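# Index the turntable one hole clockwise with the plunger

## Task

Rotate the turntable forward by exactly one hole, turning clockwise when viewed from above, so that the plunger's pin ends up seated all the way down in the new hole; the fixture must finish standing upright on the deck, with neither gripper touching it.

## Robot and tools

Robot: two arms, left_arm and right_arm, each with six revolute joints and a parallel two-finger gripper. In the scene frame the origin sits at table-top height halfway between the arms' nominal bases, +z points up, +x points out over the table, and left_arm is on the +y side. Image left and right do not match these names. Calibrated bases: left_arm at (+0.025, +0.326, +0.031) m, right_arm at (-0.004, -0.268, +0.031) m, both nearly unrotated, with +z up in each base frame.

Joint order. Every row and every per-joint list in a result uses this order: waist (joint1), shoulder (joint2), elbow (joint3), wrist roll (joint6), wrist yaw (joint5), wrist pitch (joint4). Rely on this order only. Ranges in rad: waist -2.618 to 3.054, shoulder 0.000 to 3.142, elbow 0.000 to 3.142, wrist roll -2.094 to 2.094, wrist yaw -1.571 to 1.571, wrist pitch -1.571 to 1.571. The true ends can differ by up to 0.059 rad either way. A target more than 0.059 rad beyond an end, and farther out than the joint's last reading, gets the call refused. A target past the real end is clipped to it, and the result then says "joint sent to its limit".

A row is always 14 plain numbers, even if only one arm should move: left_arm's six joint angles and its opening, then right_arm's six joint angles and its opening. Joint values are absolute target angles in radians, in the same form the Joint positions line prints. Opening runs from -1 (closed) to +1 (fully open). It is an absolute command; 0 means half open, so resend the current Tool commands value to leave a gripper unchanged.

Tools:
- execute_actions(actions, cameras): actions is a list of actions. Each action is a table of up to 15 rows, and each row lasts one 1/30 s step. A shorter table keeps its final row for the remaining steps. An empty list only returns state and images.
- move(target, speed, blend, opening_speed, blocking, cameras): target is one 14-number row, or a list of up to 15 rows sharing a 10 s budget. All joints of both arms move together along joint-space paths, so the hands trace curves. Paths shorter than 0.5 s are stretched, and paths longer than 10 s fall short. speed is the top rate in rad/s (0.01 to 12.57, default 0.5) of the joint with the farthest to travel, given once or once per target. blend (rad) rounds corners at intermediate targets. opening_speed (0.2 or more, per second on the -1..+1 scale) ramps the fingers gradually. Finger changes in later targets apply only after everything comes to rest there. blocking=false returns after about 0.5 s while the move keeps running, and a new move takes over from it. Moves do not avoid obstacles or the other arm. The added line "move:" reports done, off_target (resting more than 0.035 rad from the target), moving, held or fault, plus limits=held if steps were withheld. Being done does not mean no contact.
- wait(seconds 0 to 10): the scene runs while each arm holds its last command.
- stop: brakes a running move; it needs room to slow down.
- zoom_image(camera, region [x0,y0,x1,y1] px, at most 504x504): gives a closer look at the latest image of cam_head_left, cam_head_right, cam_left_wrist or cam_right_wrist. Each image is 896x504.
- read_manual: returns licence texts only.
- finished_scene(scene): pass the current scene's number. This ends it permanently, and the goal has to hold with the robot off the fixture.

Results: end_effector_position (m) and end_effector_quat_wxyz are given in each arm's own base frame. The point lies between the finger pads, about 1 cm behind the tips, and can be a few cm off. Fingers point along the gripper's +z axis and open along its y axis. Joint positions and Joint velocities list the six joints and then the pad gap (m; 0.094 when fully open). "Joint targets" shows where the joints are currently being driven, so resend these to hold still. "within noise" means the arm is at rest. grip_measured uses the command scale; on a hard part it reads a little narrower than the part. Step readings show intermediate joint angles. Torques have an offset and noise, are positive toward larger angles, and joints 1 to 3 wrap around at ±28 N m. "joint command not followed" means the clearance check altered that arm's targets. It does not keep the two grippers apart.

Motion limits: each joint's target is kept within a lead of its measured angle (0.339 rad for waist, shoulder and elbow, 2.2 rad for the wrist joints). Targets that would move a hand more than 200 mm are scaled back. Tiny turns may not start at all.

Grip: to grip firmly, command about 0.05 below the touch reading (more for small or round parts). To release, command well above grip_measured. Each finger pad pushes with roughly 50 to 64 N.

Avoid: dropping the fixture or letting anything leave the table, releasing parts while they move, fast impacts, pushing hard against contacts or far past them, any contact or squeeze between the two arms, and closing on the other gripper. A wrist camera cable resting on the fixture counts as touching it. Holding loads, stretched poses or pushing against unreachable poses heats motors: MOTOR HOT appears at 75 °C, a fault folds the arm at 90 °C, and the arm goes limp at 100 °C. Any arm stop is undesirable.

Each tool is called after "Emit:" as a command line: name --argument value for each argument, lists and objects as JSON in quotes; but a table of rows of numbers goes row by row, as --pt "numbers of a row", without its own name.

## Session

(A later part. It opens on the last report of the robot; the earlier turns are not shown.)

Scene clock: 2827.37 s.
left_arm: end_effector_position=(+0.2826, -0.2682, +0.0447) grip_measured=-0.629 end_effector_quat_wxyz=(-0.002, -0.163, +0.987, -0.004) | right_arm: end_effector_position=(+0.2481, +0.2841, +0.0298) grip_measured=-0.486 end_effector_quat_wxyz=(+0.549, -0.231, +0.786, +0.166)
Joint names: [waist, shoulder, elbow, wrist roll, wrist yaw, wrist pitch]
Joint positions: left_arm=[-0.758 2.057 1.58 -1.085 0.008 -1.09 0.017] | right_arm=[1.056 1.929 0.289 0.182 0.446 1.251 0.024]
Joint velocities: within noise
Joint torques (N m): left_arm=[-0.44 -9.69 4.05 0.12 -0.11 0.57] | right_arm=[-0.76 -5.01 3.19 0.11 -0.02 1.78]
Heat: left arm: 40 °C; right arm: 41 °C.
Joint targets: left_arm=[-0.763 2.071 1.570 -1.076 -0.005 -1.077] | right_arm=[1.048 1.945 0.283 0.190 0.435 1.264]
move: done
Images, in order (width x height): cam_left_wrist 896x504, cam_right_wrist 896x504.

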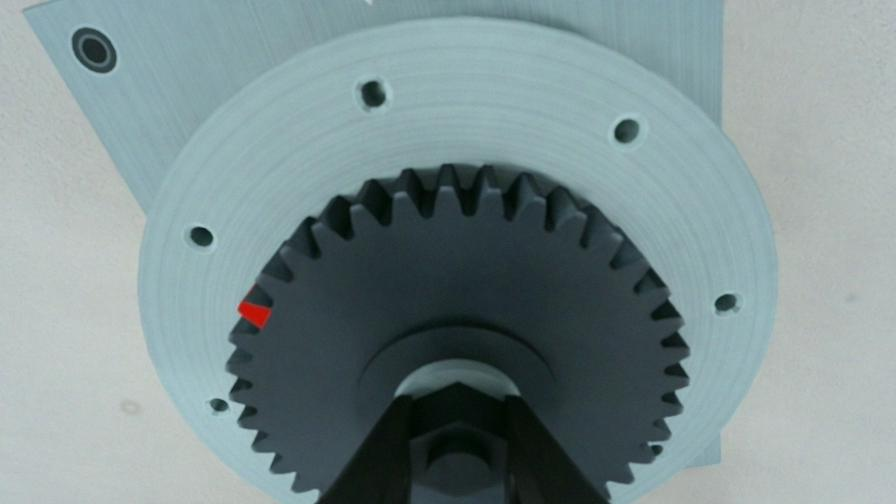

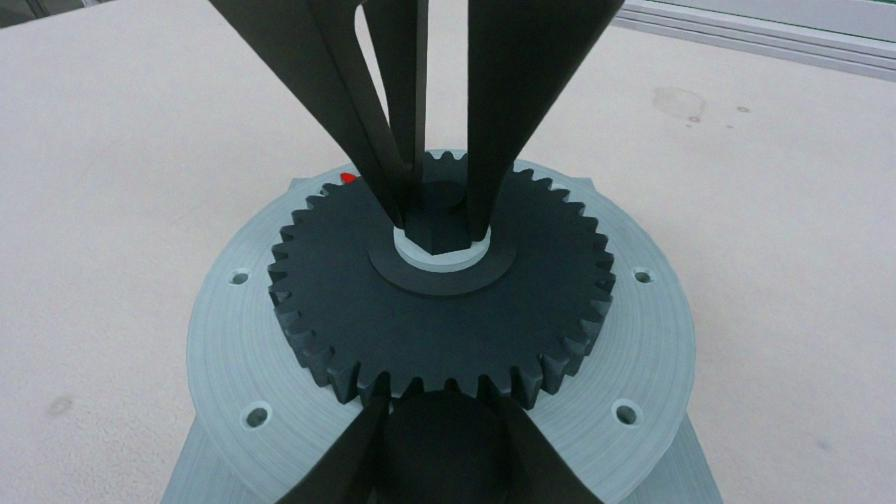

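Emit:
move --pt "-0.763 2.0712 1.5702 -1.076 -0.005 -1.0768 -0.82 1.048 1.795 0.289 0.1905 0.435 1.514 -0.8" --pt "-0.763 2.0712 1.5702 -0.60 -0.005 -1.0768 -0.82 1.048 1.795 0.289 0.1905 0.435 1.514 -0.8" --pt "-0.763 2.0712 1.5702 -0.60 -0.005 -1.0768 -0.82 1.048 1.905 0.289 0.1905 0.435 1.27 0.0" --pt "-0.763 2.0712 1.5702 -0.05 -0.005 -1.0768 -0.82 1.048 1.905 0.289 0.1905 0.435 1.27 0.0" --speed '[0.5, 0.7, 0.5, 0.4]' --cameras '["cam_left_wrist", "cam_right_wrist"]'

Scene clock: 2839.37 s.
left_arm: end_effector_position=(+0.2801, -0.2710, +0.0447) grip_measured=-0.629 end_effector_quat_wxyz=(-0.001, +0.316, +0.949, -0.009) | right_arm: end_effector_position=(+0.2473, +0.2843, +0.0393) grip_measured=-0.002 end_effector_quat_wxyz=(+0.554, -0.229, +0.780, +0.179)
Joint names: [waist, shoulder, elbow, wrist roll, wrist yaw, wrist pitch]
Joint positions: left_arm=[-0.764 2.057 1.58 -0.12 0.017 -1.089 0.017] | right_arm=[1.048 1.892 0.276 0.182 0.425 1.255 0.047]
Joint velocities: within noise
Joint torques (N m): left_arm=[0.05 -9.68 4.1 0.78 -0.21 0.55] | right_arm=[-0.16 -5.12 5.2 0.11 0.18 1.82]
Heat: left arm: 41 °C; right arm: 44 °C.
Joint targets: left_arm=[-0.763 2.071 1.570 -0.050 -0.005 -1.077] | right_arm=[1.048 1.905 0.289 0.190 0.435 1.270]
move: off_target (left_arm); target 3's new numbers were sent with right_arm's wrist pitch 0.039 rad from that target; left_arm: the wrist roll is farthest, 0.070 rad from its target
Images, in order (width x height): cam_left_wrist 896x504, cam_right_wrist 896x504.

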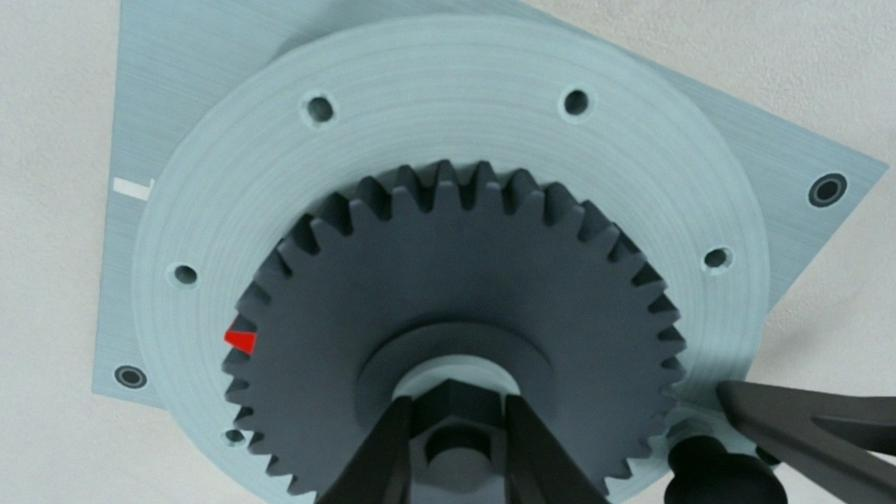

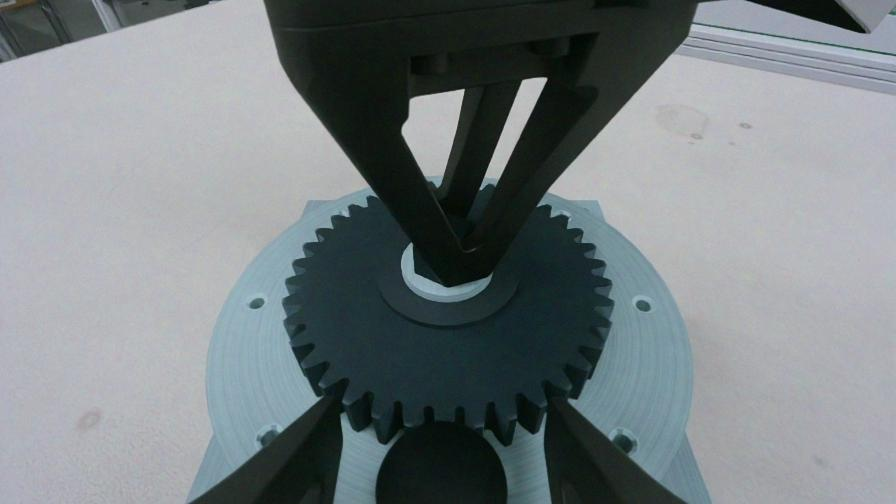

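Emit:
move --pt "-0.763 2.0712 1.5702 -0.12 -0.005 -1.0768 0.1 1.048 1.905 0.289 0.1905 0.435 1.27 0.1" --pt "-0.763 1.82 1.5702 -0.12 -0.005 -1.0768 0.1 1.048 1.65 0.289 0.1905 0.435 1.27 0.1" --speed 0.9 --cameras '["cam_left_wrist", "cam_right_wrist"]'

Scene clock: 2847.97 s.
left_arm: end_effector_position=(+0.2862, -0.2732, +0.1313) grip_measured=+0.098 end_effector_quat_wxyz=(+0.107, +0.319, +0.940, -0.051) | right_arm: end_effector_position=(+0.2525, +0.2930, +0.1266) grip_measured=+0.098 end_effector_quat_wxyz=(+0.623, -0.178, +0.720, +0.248)
Joint names: [waist, shoulder, elbow, wrist roll, wrist yaw, wrist pitch]
Joint positions: left_arm=[-0.764 1.82 1.573 -0.11 0.002 -1.086 0.052] | right_arm=[1.048 1.662 0.279 0.182 0.426 1.274 0.052]
Joint velocities: within noise
Joint torques (N m): left_arm=[0.02 -9.24 5.03 -0.09 -0.08 0.96] | right_arm=[-0.16 -6.15 6.43 0.11 0.1 1.7]
Heat: left arm: 41 °C; right arm: 43 °C.
Joint targets: left_arm=[-0.763 1.820 1.570 -0.120 -0.005 -1.077] | right_arm=[1.048 1.650 0.289 0.190 0.435 1.270]
move: done
Images, in order (width x height): cam_left_wrist 896x504, cam_right_wrist 896x504.

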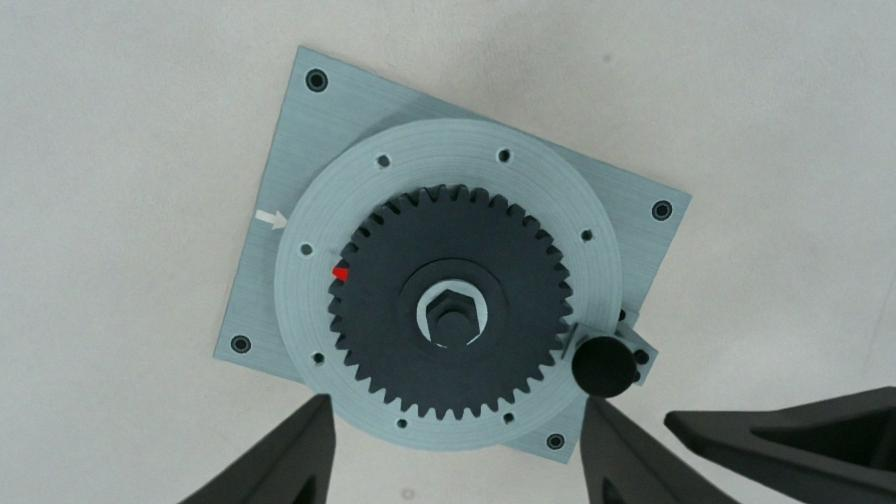

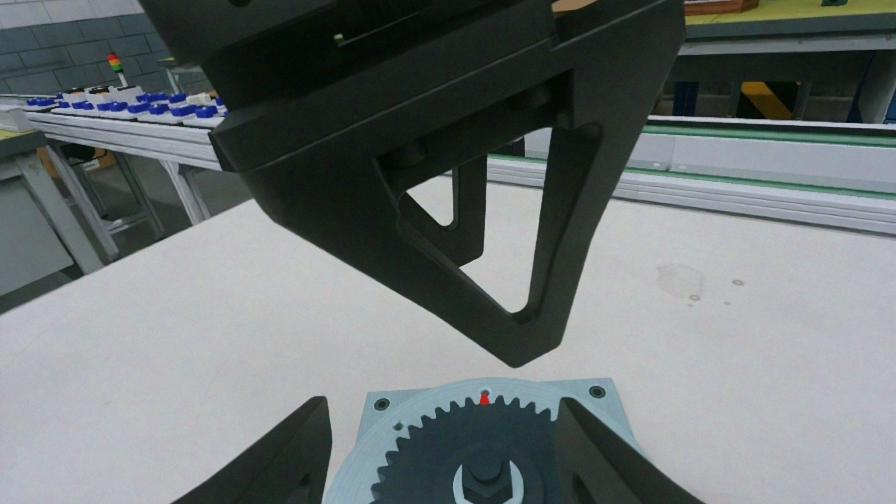

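Emit:
finished_scene --scene 1

The scene is finished: the task was done.


## Next scene

The same job, from a new start.

Emit:
execute_actions --actions '[]' --cameras '["cam_head_left"]'

Scene clock: 0.00 s.
left_arm: end_effector_position=(+0.3789, +0.0005, +0.1416) grip_measured=+1.000 end_effector_quat_wxyz=(+0.682, -0.014, +0.730, +0.047) | right_arm: end_effector_position=(+0.3580, -0.0478, +0.1413) grip_measured=+1.000 end_effector_quat_wxyz=(+0.679, +0.114, +0.720, -0.089)
Joint names: [waist, shoulder, elbow, wrist roll, wrist yaw, wrist pitch]
Joint positions: left_arm=[-0.079 1.56 0.222 0.039 -0.166 1.272 0.094] | right_arm=[0.009 1.506 0.165 0.047 0.296 1.275 0.094]
Joint velocities: within noise
Joint torques (N m): no reading
Heat: left arm: 32 °C; right arm: 30 °C.
Joint targets: left_arm=[-0.079 1.557 0.226 0.038 -0.166 1.267] | right_arm=[0.009 1.502 0.170 0.046 0.296 1.270]
Tool commands: left_gripper/opening=+1.0 right_gripper/opening=+1.0
Images, in order (width x height): cam_head_left 896x504.

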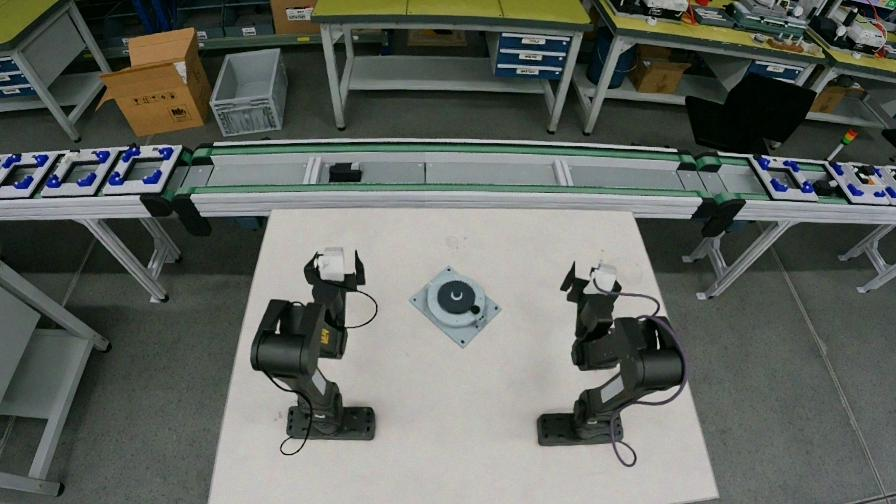

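Emit:
zoom_image --camera "cam_head_left" --region '[395, 245, 515, 365]'

Scaled by 4.200 from the camera's 896x504 image, which has a finer 1280x720 frame.

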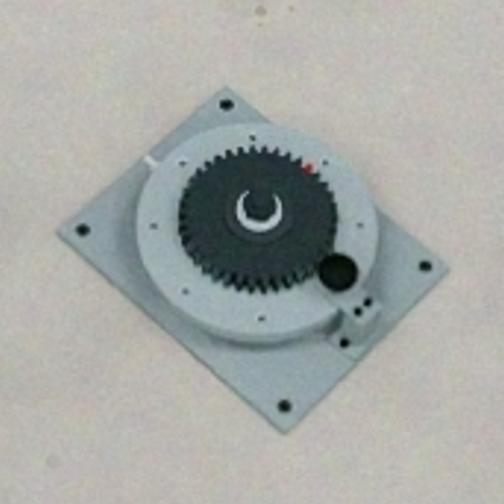

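Emit:
move --pt "-0.63 2.05 2.23 -1.06 0.02 -1.53 0.2 0.45 1.48 0.25 0.0 0.0 0.76 0.1" --pt "-0.7334 2.295 2.153 -0.994 -0.005 -1.405 0.2 0.586 1.621 0.373 -0.092 -0.206 0.873 0.1" --speed 1.4 --cameras '["cam_left_wrist", "cam_right_wrist"]'

Scene clock: 39.17 s.
left_arm: end_effector_position=(+0.3301, -0.3021, +0.0875) grip_measured=+0.201 end_effector_quat_wxyz=(-0.004, -0.131, +0.991, -0.001) | right_arm: end_effector_position=(+0.3075, +0.2440, +0.0764) grip_measured=+0.102 end_effector_quat_wxyz=(+0.518, -0.320, +0.764, +0.215)
Joint names: [waist, shoulder, elbow, wrist roll, wrist yaw, wrist pitch]
Joint positions: left_arm=[-0.74 2.306 2.151 -1.004 0.007 -1.419 0.056] | right_arm=[0.58 1.606 0.358 -0.083 -0.195 0.859 0.052]
Joint velocities: within noise
Joint torques (N m): left_arm=[0.49 -14.37 5.24 0.12 -0.11 0.56] | right_arm=[0.44 -4.26 7.61 -0.06 -0.15 1.83]
Heat: left arm: 33 °C; right arm: 32 °C.
Joint targets: left_arm=[-0.734 2.295 2.153 -0.994 -0.005 -1.405] | right_arm=[0.586 1.621 0.373 -0.092 -0.206 0.873]
move: done
Images, in order (width x height): cam_left_wrist 896x504, cam_right_wrist 896x504.

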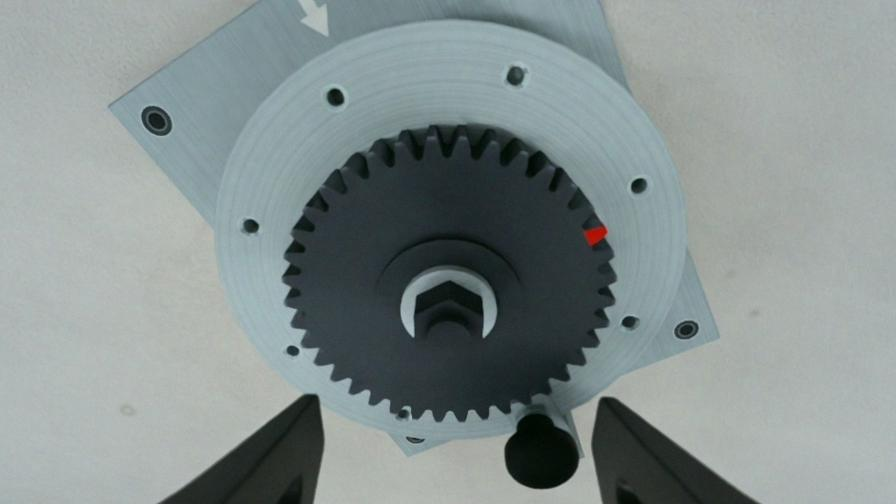

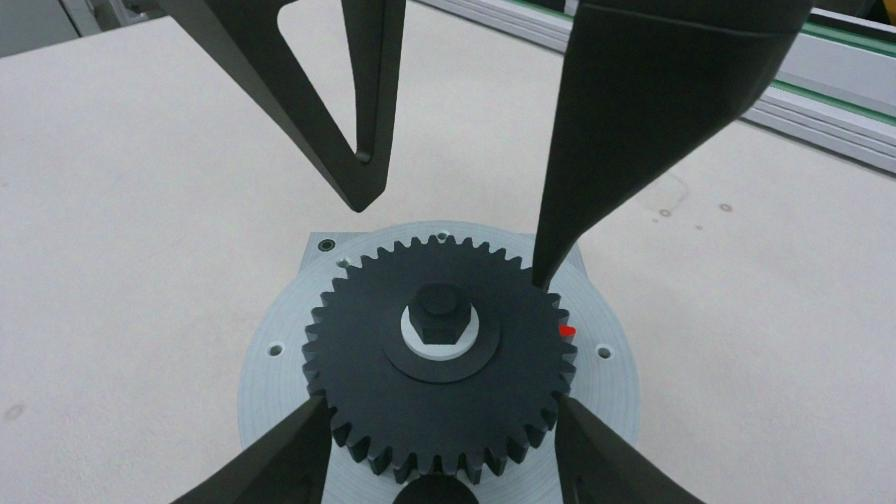

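Emit:
move --pt "-0.66 2.18 2.03 -1.05 0.02 -1.31 0.2 0.535 1.585 0.39 -0.092 -0.25 0.82 0.1" --pt "-0.741 2.287 1.936 -0.994 -0.005 -1.2135 0.2 0.602 1.912 0.309 -0.092 -0.169 1.2066 0.1" --pt "-0.741 2.287 1.936 -0.994 -0.005 -1.2135 -0.8 0.602 1.912 0.309 -0.092 -0.169 1.2066 -0.8" --speed 0.7 --opening_speed 1.2 --cameras '["cam_left_wrist", "cam_right_wrist"]'

Scene clock: 70.37 s.
left_arm: end_effector_position=(+0.3295, -0.3000, +0.0514) grip_measured=-0.651 end_effector_quat_wxyz=(+0.004, -0.132, +0.991, -0.009) | right_arm: end_effector_position=(+0.3050, +0.2444, +0.0301) grip_measured=-0.485 end_effector_quat_wxyz=(+0.519, -0.321, +0.764, +0.210)
Joint names: [waist, shoulder, elbow, wrist roll, wrist yaw, wrist pitch]
Joint positions: left_arm=[-0.739 2.27 1.947 -1.004 0.005 -1.23 0.016] | right_arm=[0.593 1.894 0.316 -0.085 -0.176 1.189 0.024]
Joint velocities: within noise
Joint torques (N m): left_arm=[-0.24 -11.51 4.31 0.12 -0.09 0.63] | right_arm=[0.72 -5.05 3.52 -0.05 0.03 1.9]
Heat: left arm: 37 °C; right arm: 32 °C.
Joint targets: left_arm=[-0.741 2.287 1.936 -0.994 -0.005 -1.213] | right_arm=[0.602 1.912 0.309 -0.092 -0.169 1.207]
move: done
Images, in order (width x height): cam_left_wrist 896x504, cam_right_wrist 896x504.

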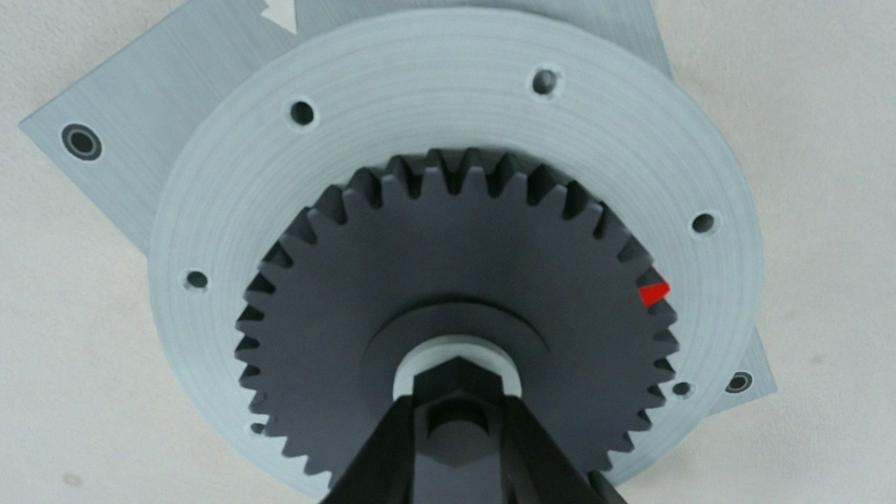

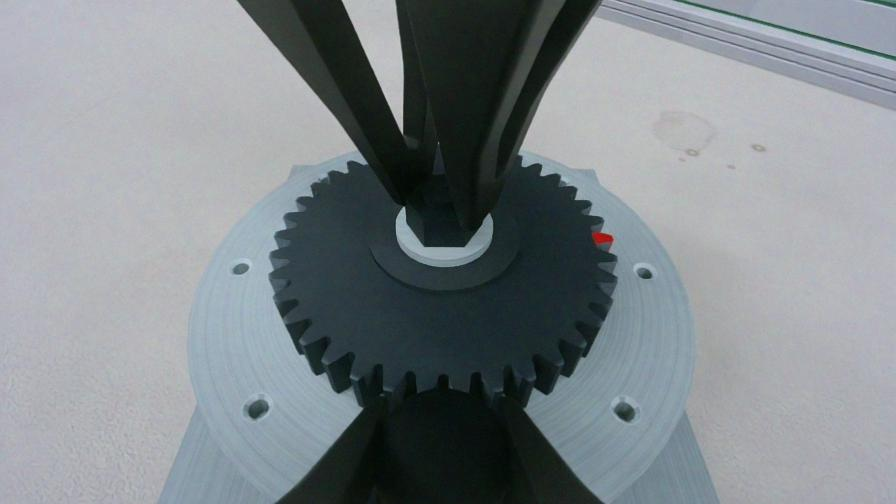

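Emit:
move --pt "-0.741 2.287 1.936 -0.994 -0.005 -1.2135 -0.82 0.602 1.762 0.316 -0.092 -0.169 1.457 -0.8" --pt "-0.741 2.287 1.936 -0.53 -0.005 -1.2135 -0.82 0.602 1.762 0.316 -0.092 -0.169 1.457 -0.8" --pt "-0.741 2.287 1.936 -0.53 -0.005 -1.2135 -0.82 0.602 1.872 0.316 -0.092 -0.169 1.213 0.0" --pt "-0.741 2.287 1.936 0.03 -0.005 -1.2135 -0.82 0.602 1.872 0.316 -0.092 -0.169 1.213 0.0" --speed '[0.5, 0.7, 0.5, 0.4]' --cameras '["cam_left_wrist", "cam_right_wrist"]'

Scene clock: 88.33 s.
left_arm: end_effector_position=(+0.3277, -0.3015, +0.0514) grip_measured=-0.648 end_effector_quat_wxyz=(+0.005, +0.345, +0.939, -0.009) | right_arm: end_effector_position=(+0.3052, +0.2426, +0.0398) grip_measured=-0.002 end_effector_quat_wxyz=(+0.531, -0.317, +0.758, +0.208)
Joint names: [waist, shoulder, elbow, wrist roll, wrist yaw, wrist pitch]
Joint positions: left_arm=[-0.741 2.27 1.947 -0.036 0.014 -1.231 0.017] | right_arm=[0.595 1.861 0.303 -0.085 -0.163 1.194 0.047]
Joint velocities: within noise
Joint torques (N m): left_arm=[-0.06 -11.54 4.34 0.79 -0.18 0.64] | right_arm=[0.61 -5.35 5.55 -0.05 -0.11 1.89]
Heat: left arm: 38 °C; right arm: 35 °C.
Joint targets: left_arm=[-0.741 2.287 1.936 0.030 -0.005 -1.214] | right_arm=[0.602 1.872 0.316 -0.092 -0.169 1.213]
move: off_target (left_arm); target 3's new numbers were sent with right_arm's wrist pitch 0.041 rad from that target; left_arm: the wrist roll is farthest, 0.066 rad from its target
Images, in order (width x height): cam_left_wrist 896x504, cam_right_wrist 896x504.

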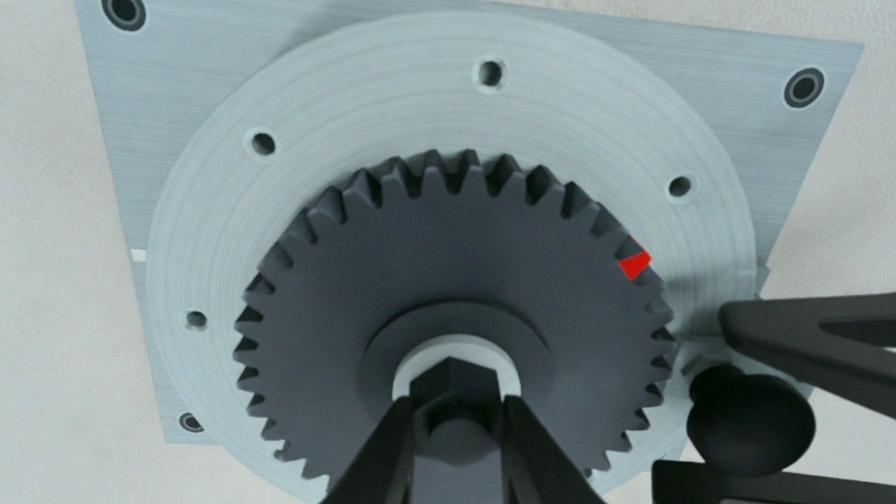

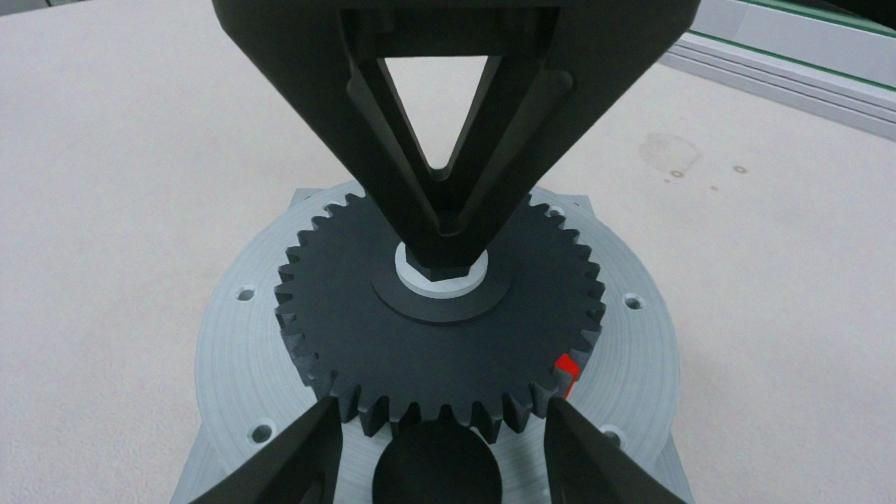

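Emit:
move --pt "-0.741 2.287 1.936 -0.04 -0.005 -1.2135 0.1 0.602 1.872 0.316 -0.092 -0.169 1.213 0.1" --pt "-0.741 2.02 1.936 -0.04 -0.005 -1.2135 0.1 0.602 1.62 0.316 -0.092 -0.169 1.213 0.1" --speed 0.9 --cameras '["cam_left_wrist", "cam_right_wrist"]'

Scene clock: 96.03 s.
left_arm: end_effector_position=(+0.3317, -0.3025, +0.1605) grip_measured=+0.099 end_effector_quat_wxyz=(+0.127, +0.345, +0.928, -0.053) | right_arm: end_effector_position=(+0.3131, +0.2479, +0.1307) grip_measured=+0.098 end_effector_quat_wxyz=(+0.627, -0.299, +0.683, +0.226)
Joint names: [waist, shoulder, elbow, wrist roll, wrist yaw, wrist pitch]
Joint positions: left_arm=[-0.741 2.012 1.939 -0.03 0.002 -1.222 0.052] | right_arm=[0.595 1.633 0.305 -0.085 -0.163 1.214 0.052]
Joint velocities: within noise
Joint torques (N m): left_arm=[-0.05 -10.54 5.19 -0.11 -0.08 1.08] | right_arm=[0.62 -6.35 6.83 -0.05 -0.07 1.78]
Heat: left arm: 39 °C; right arm: 35 °C.
Joint targets: left_arm=[-0.741 2.020 1.936 -0.040 -0.005 -1.213] | right_arm=[0.602 1.620 0.316 -0.092 -0.169 1.213]
move: done
Images, in order (width x height): cam_left_wrist 896x504, cam_right_wrist 896x504.

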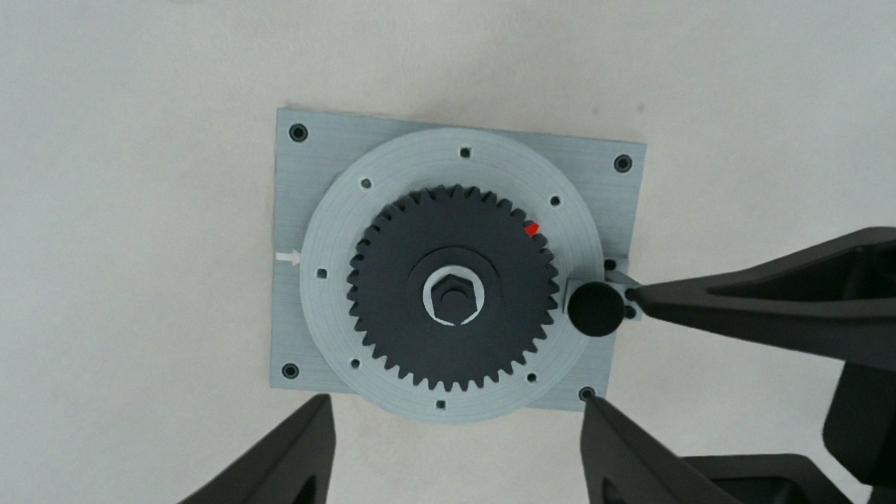

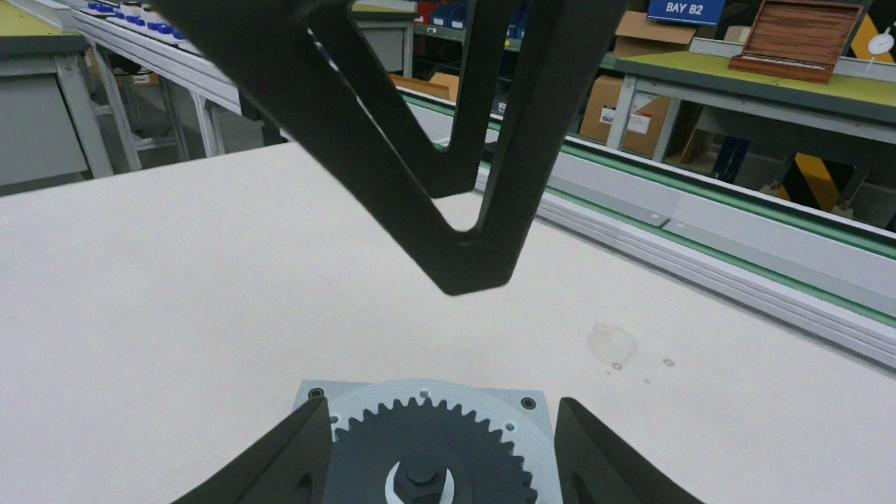

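Emit:
finished_scene --scene 2

The scene is finished: the task was done.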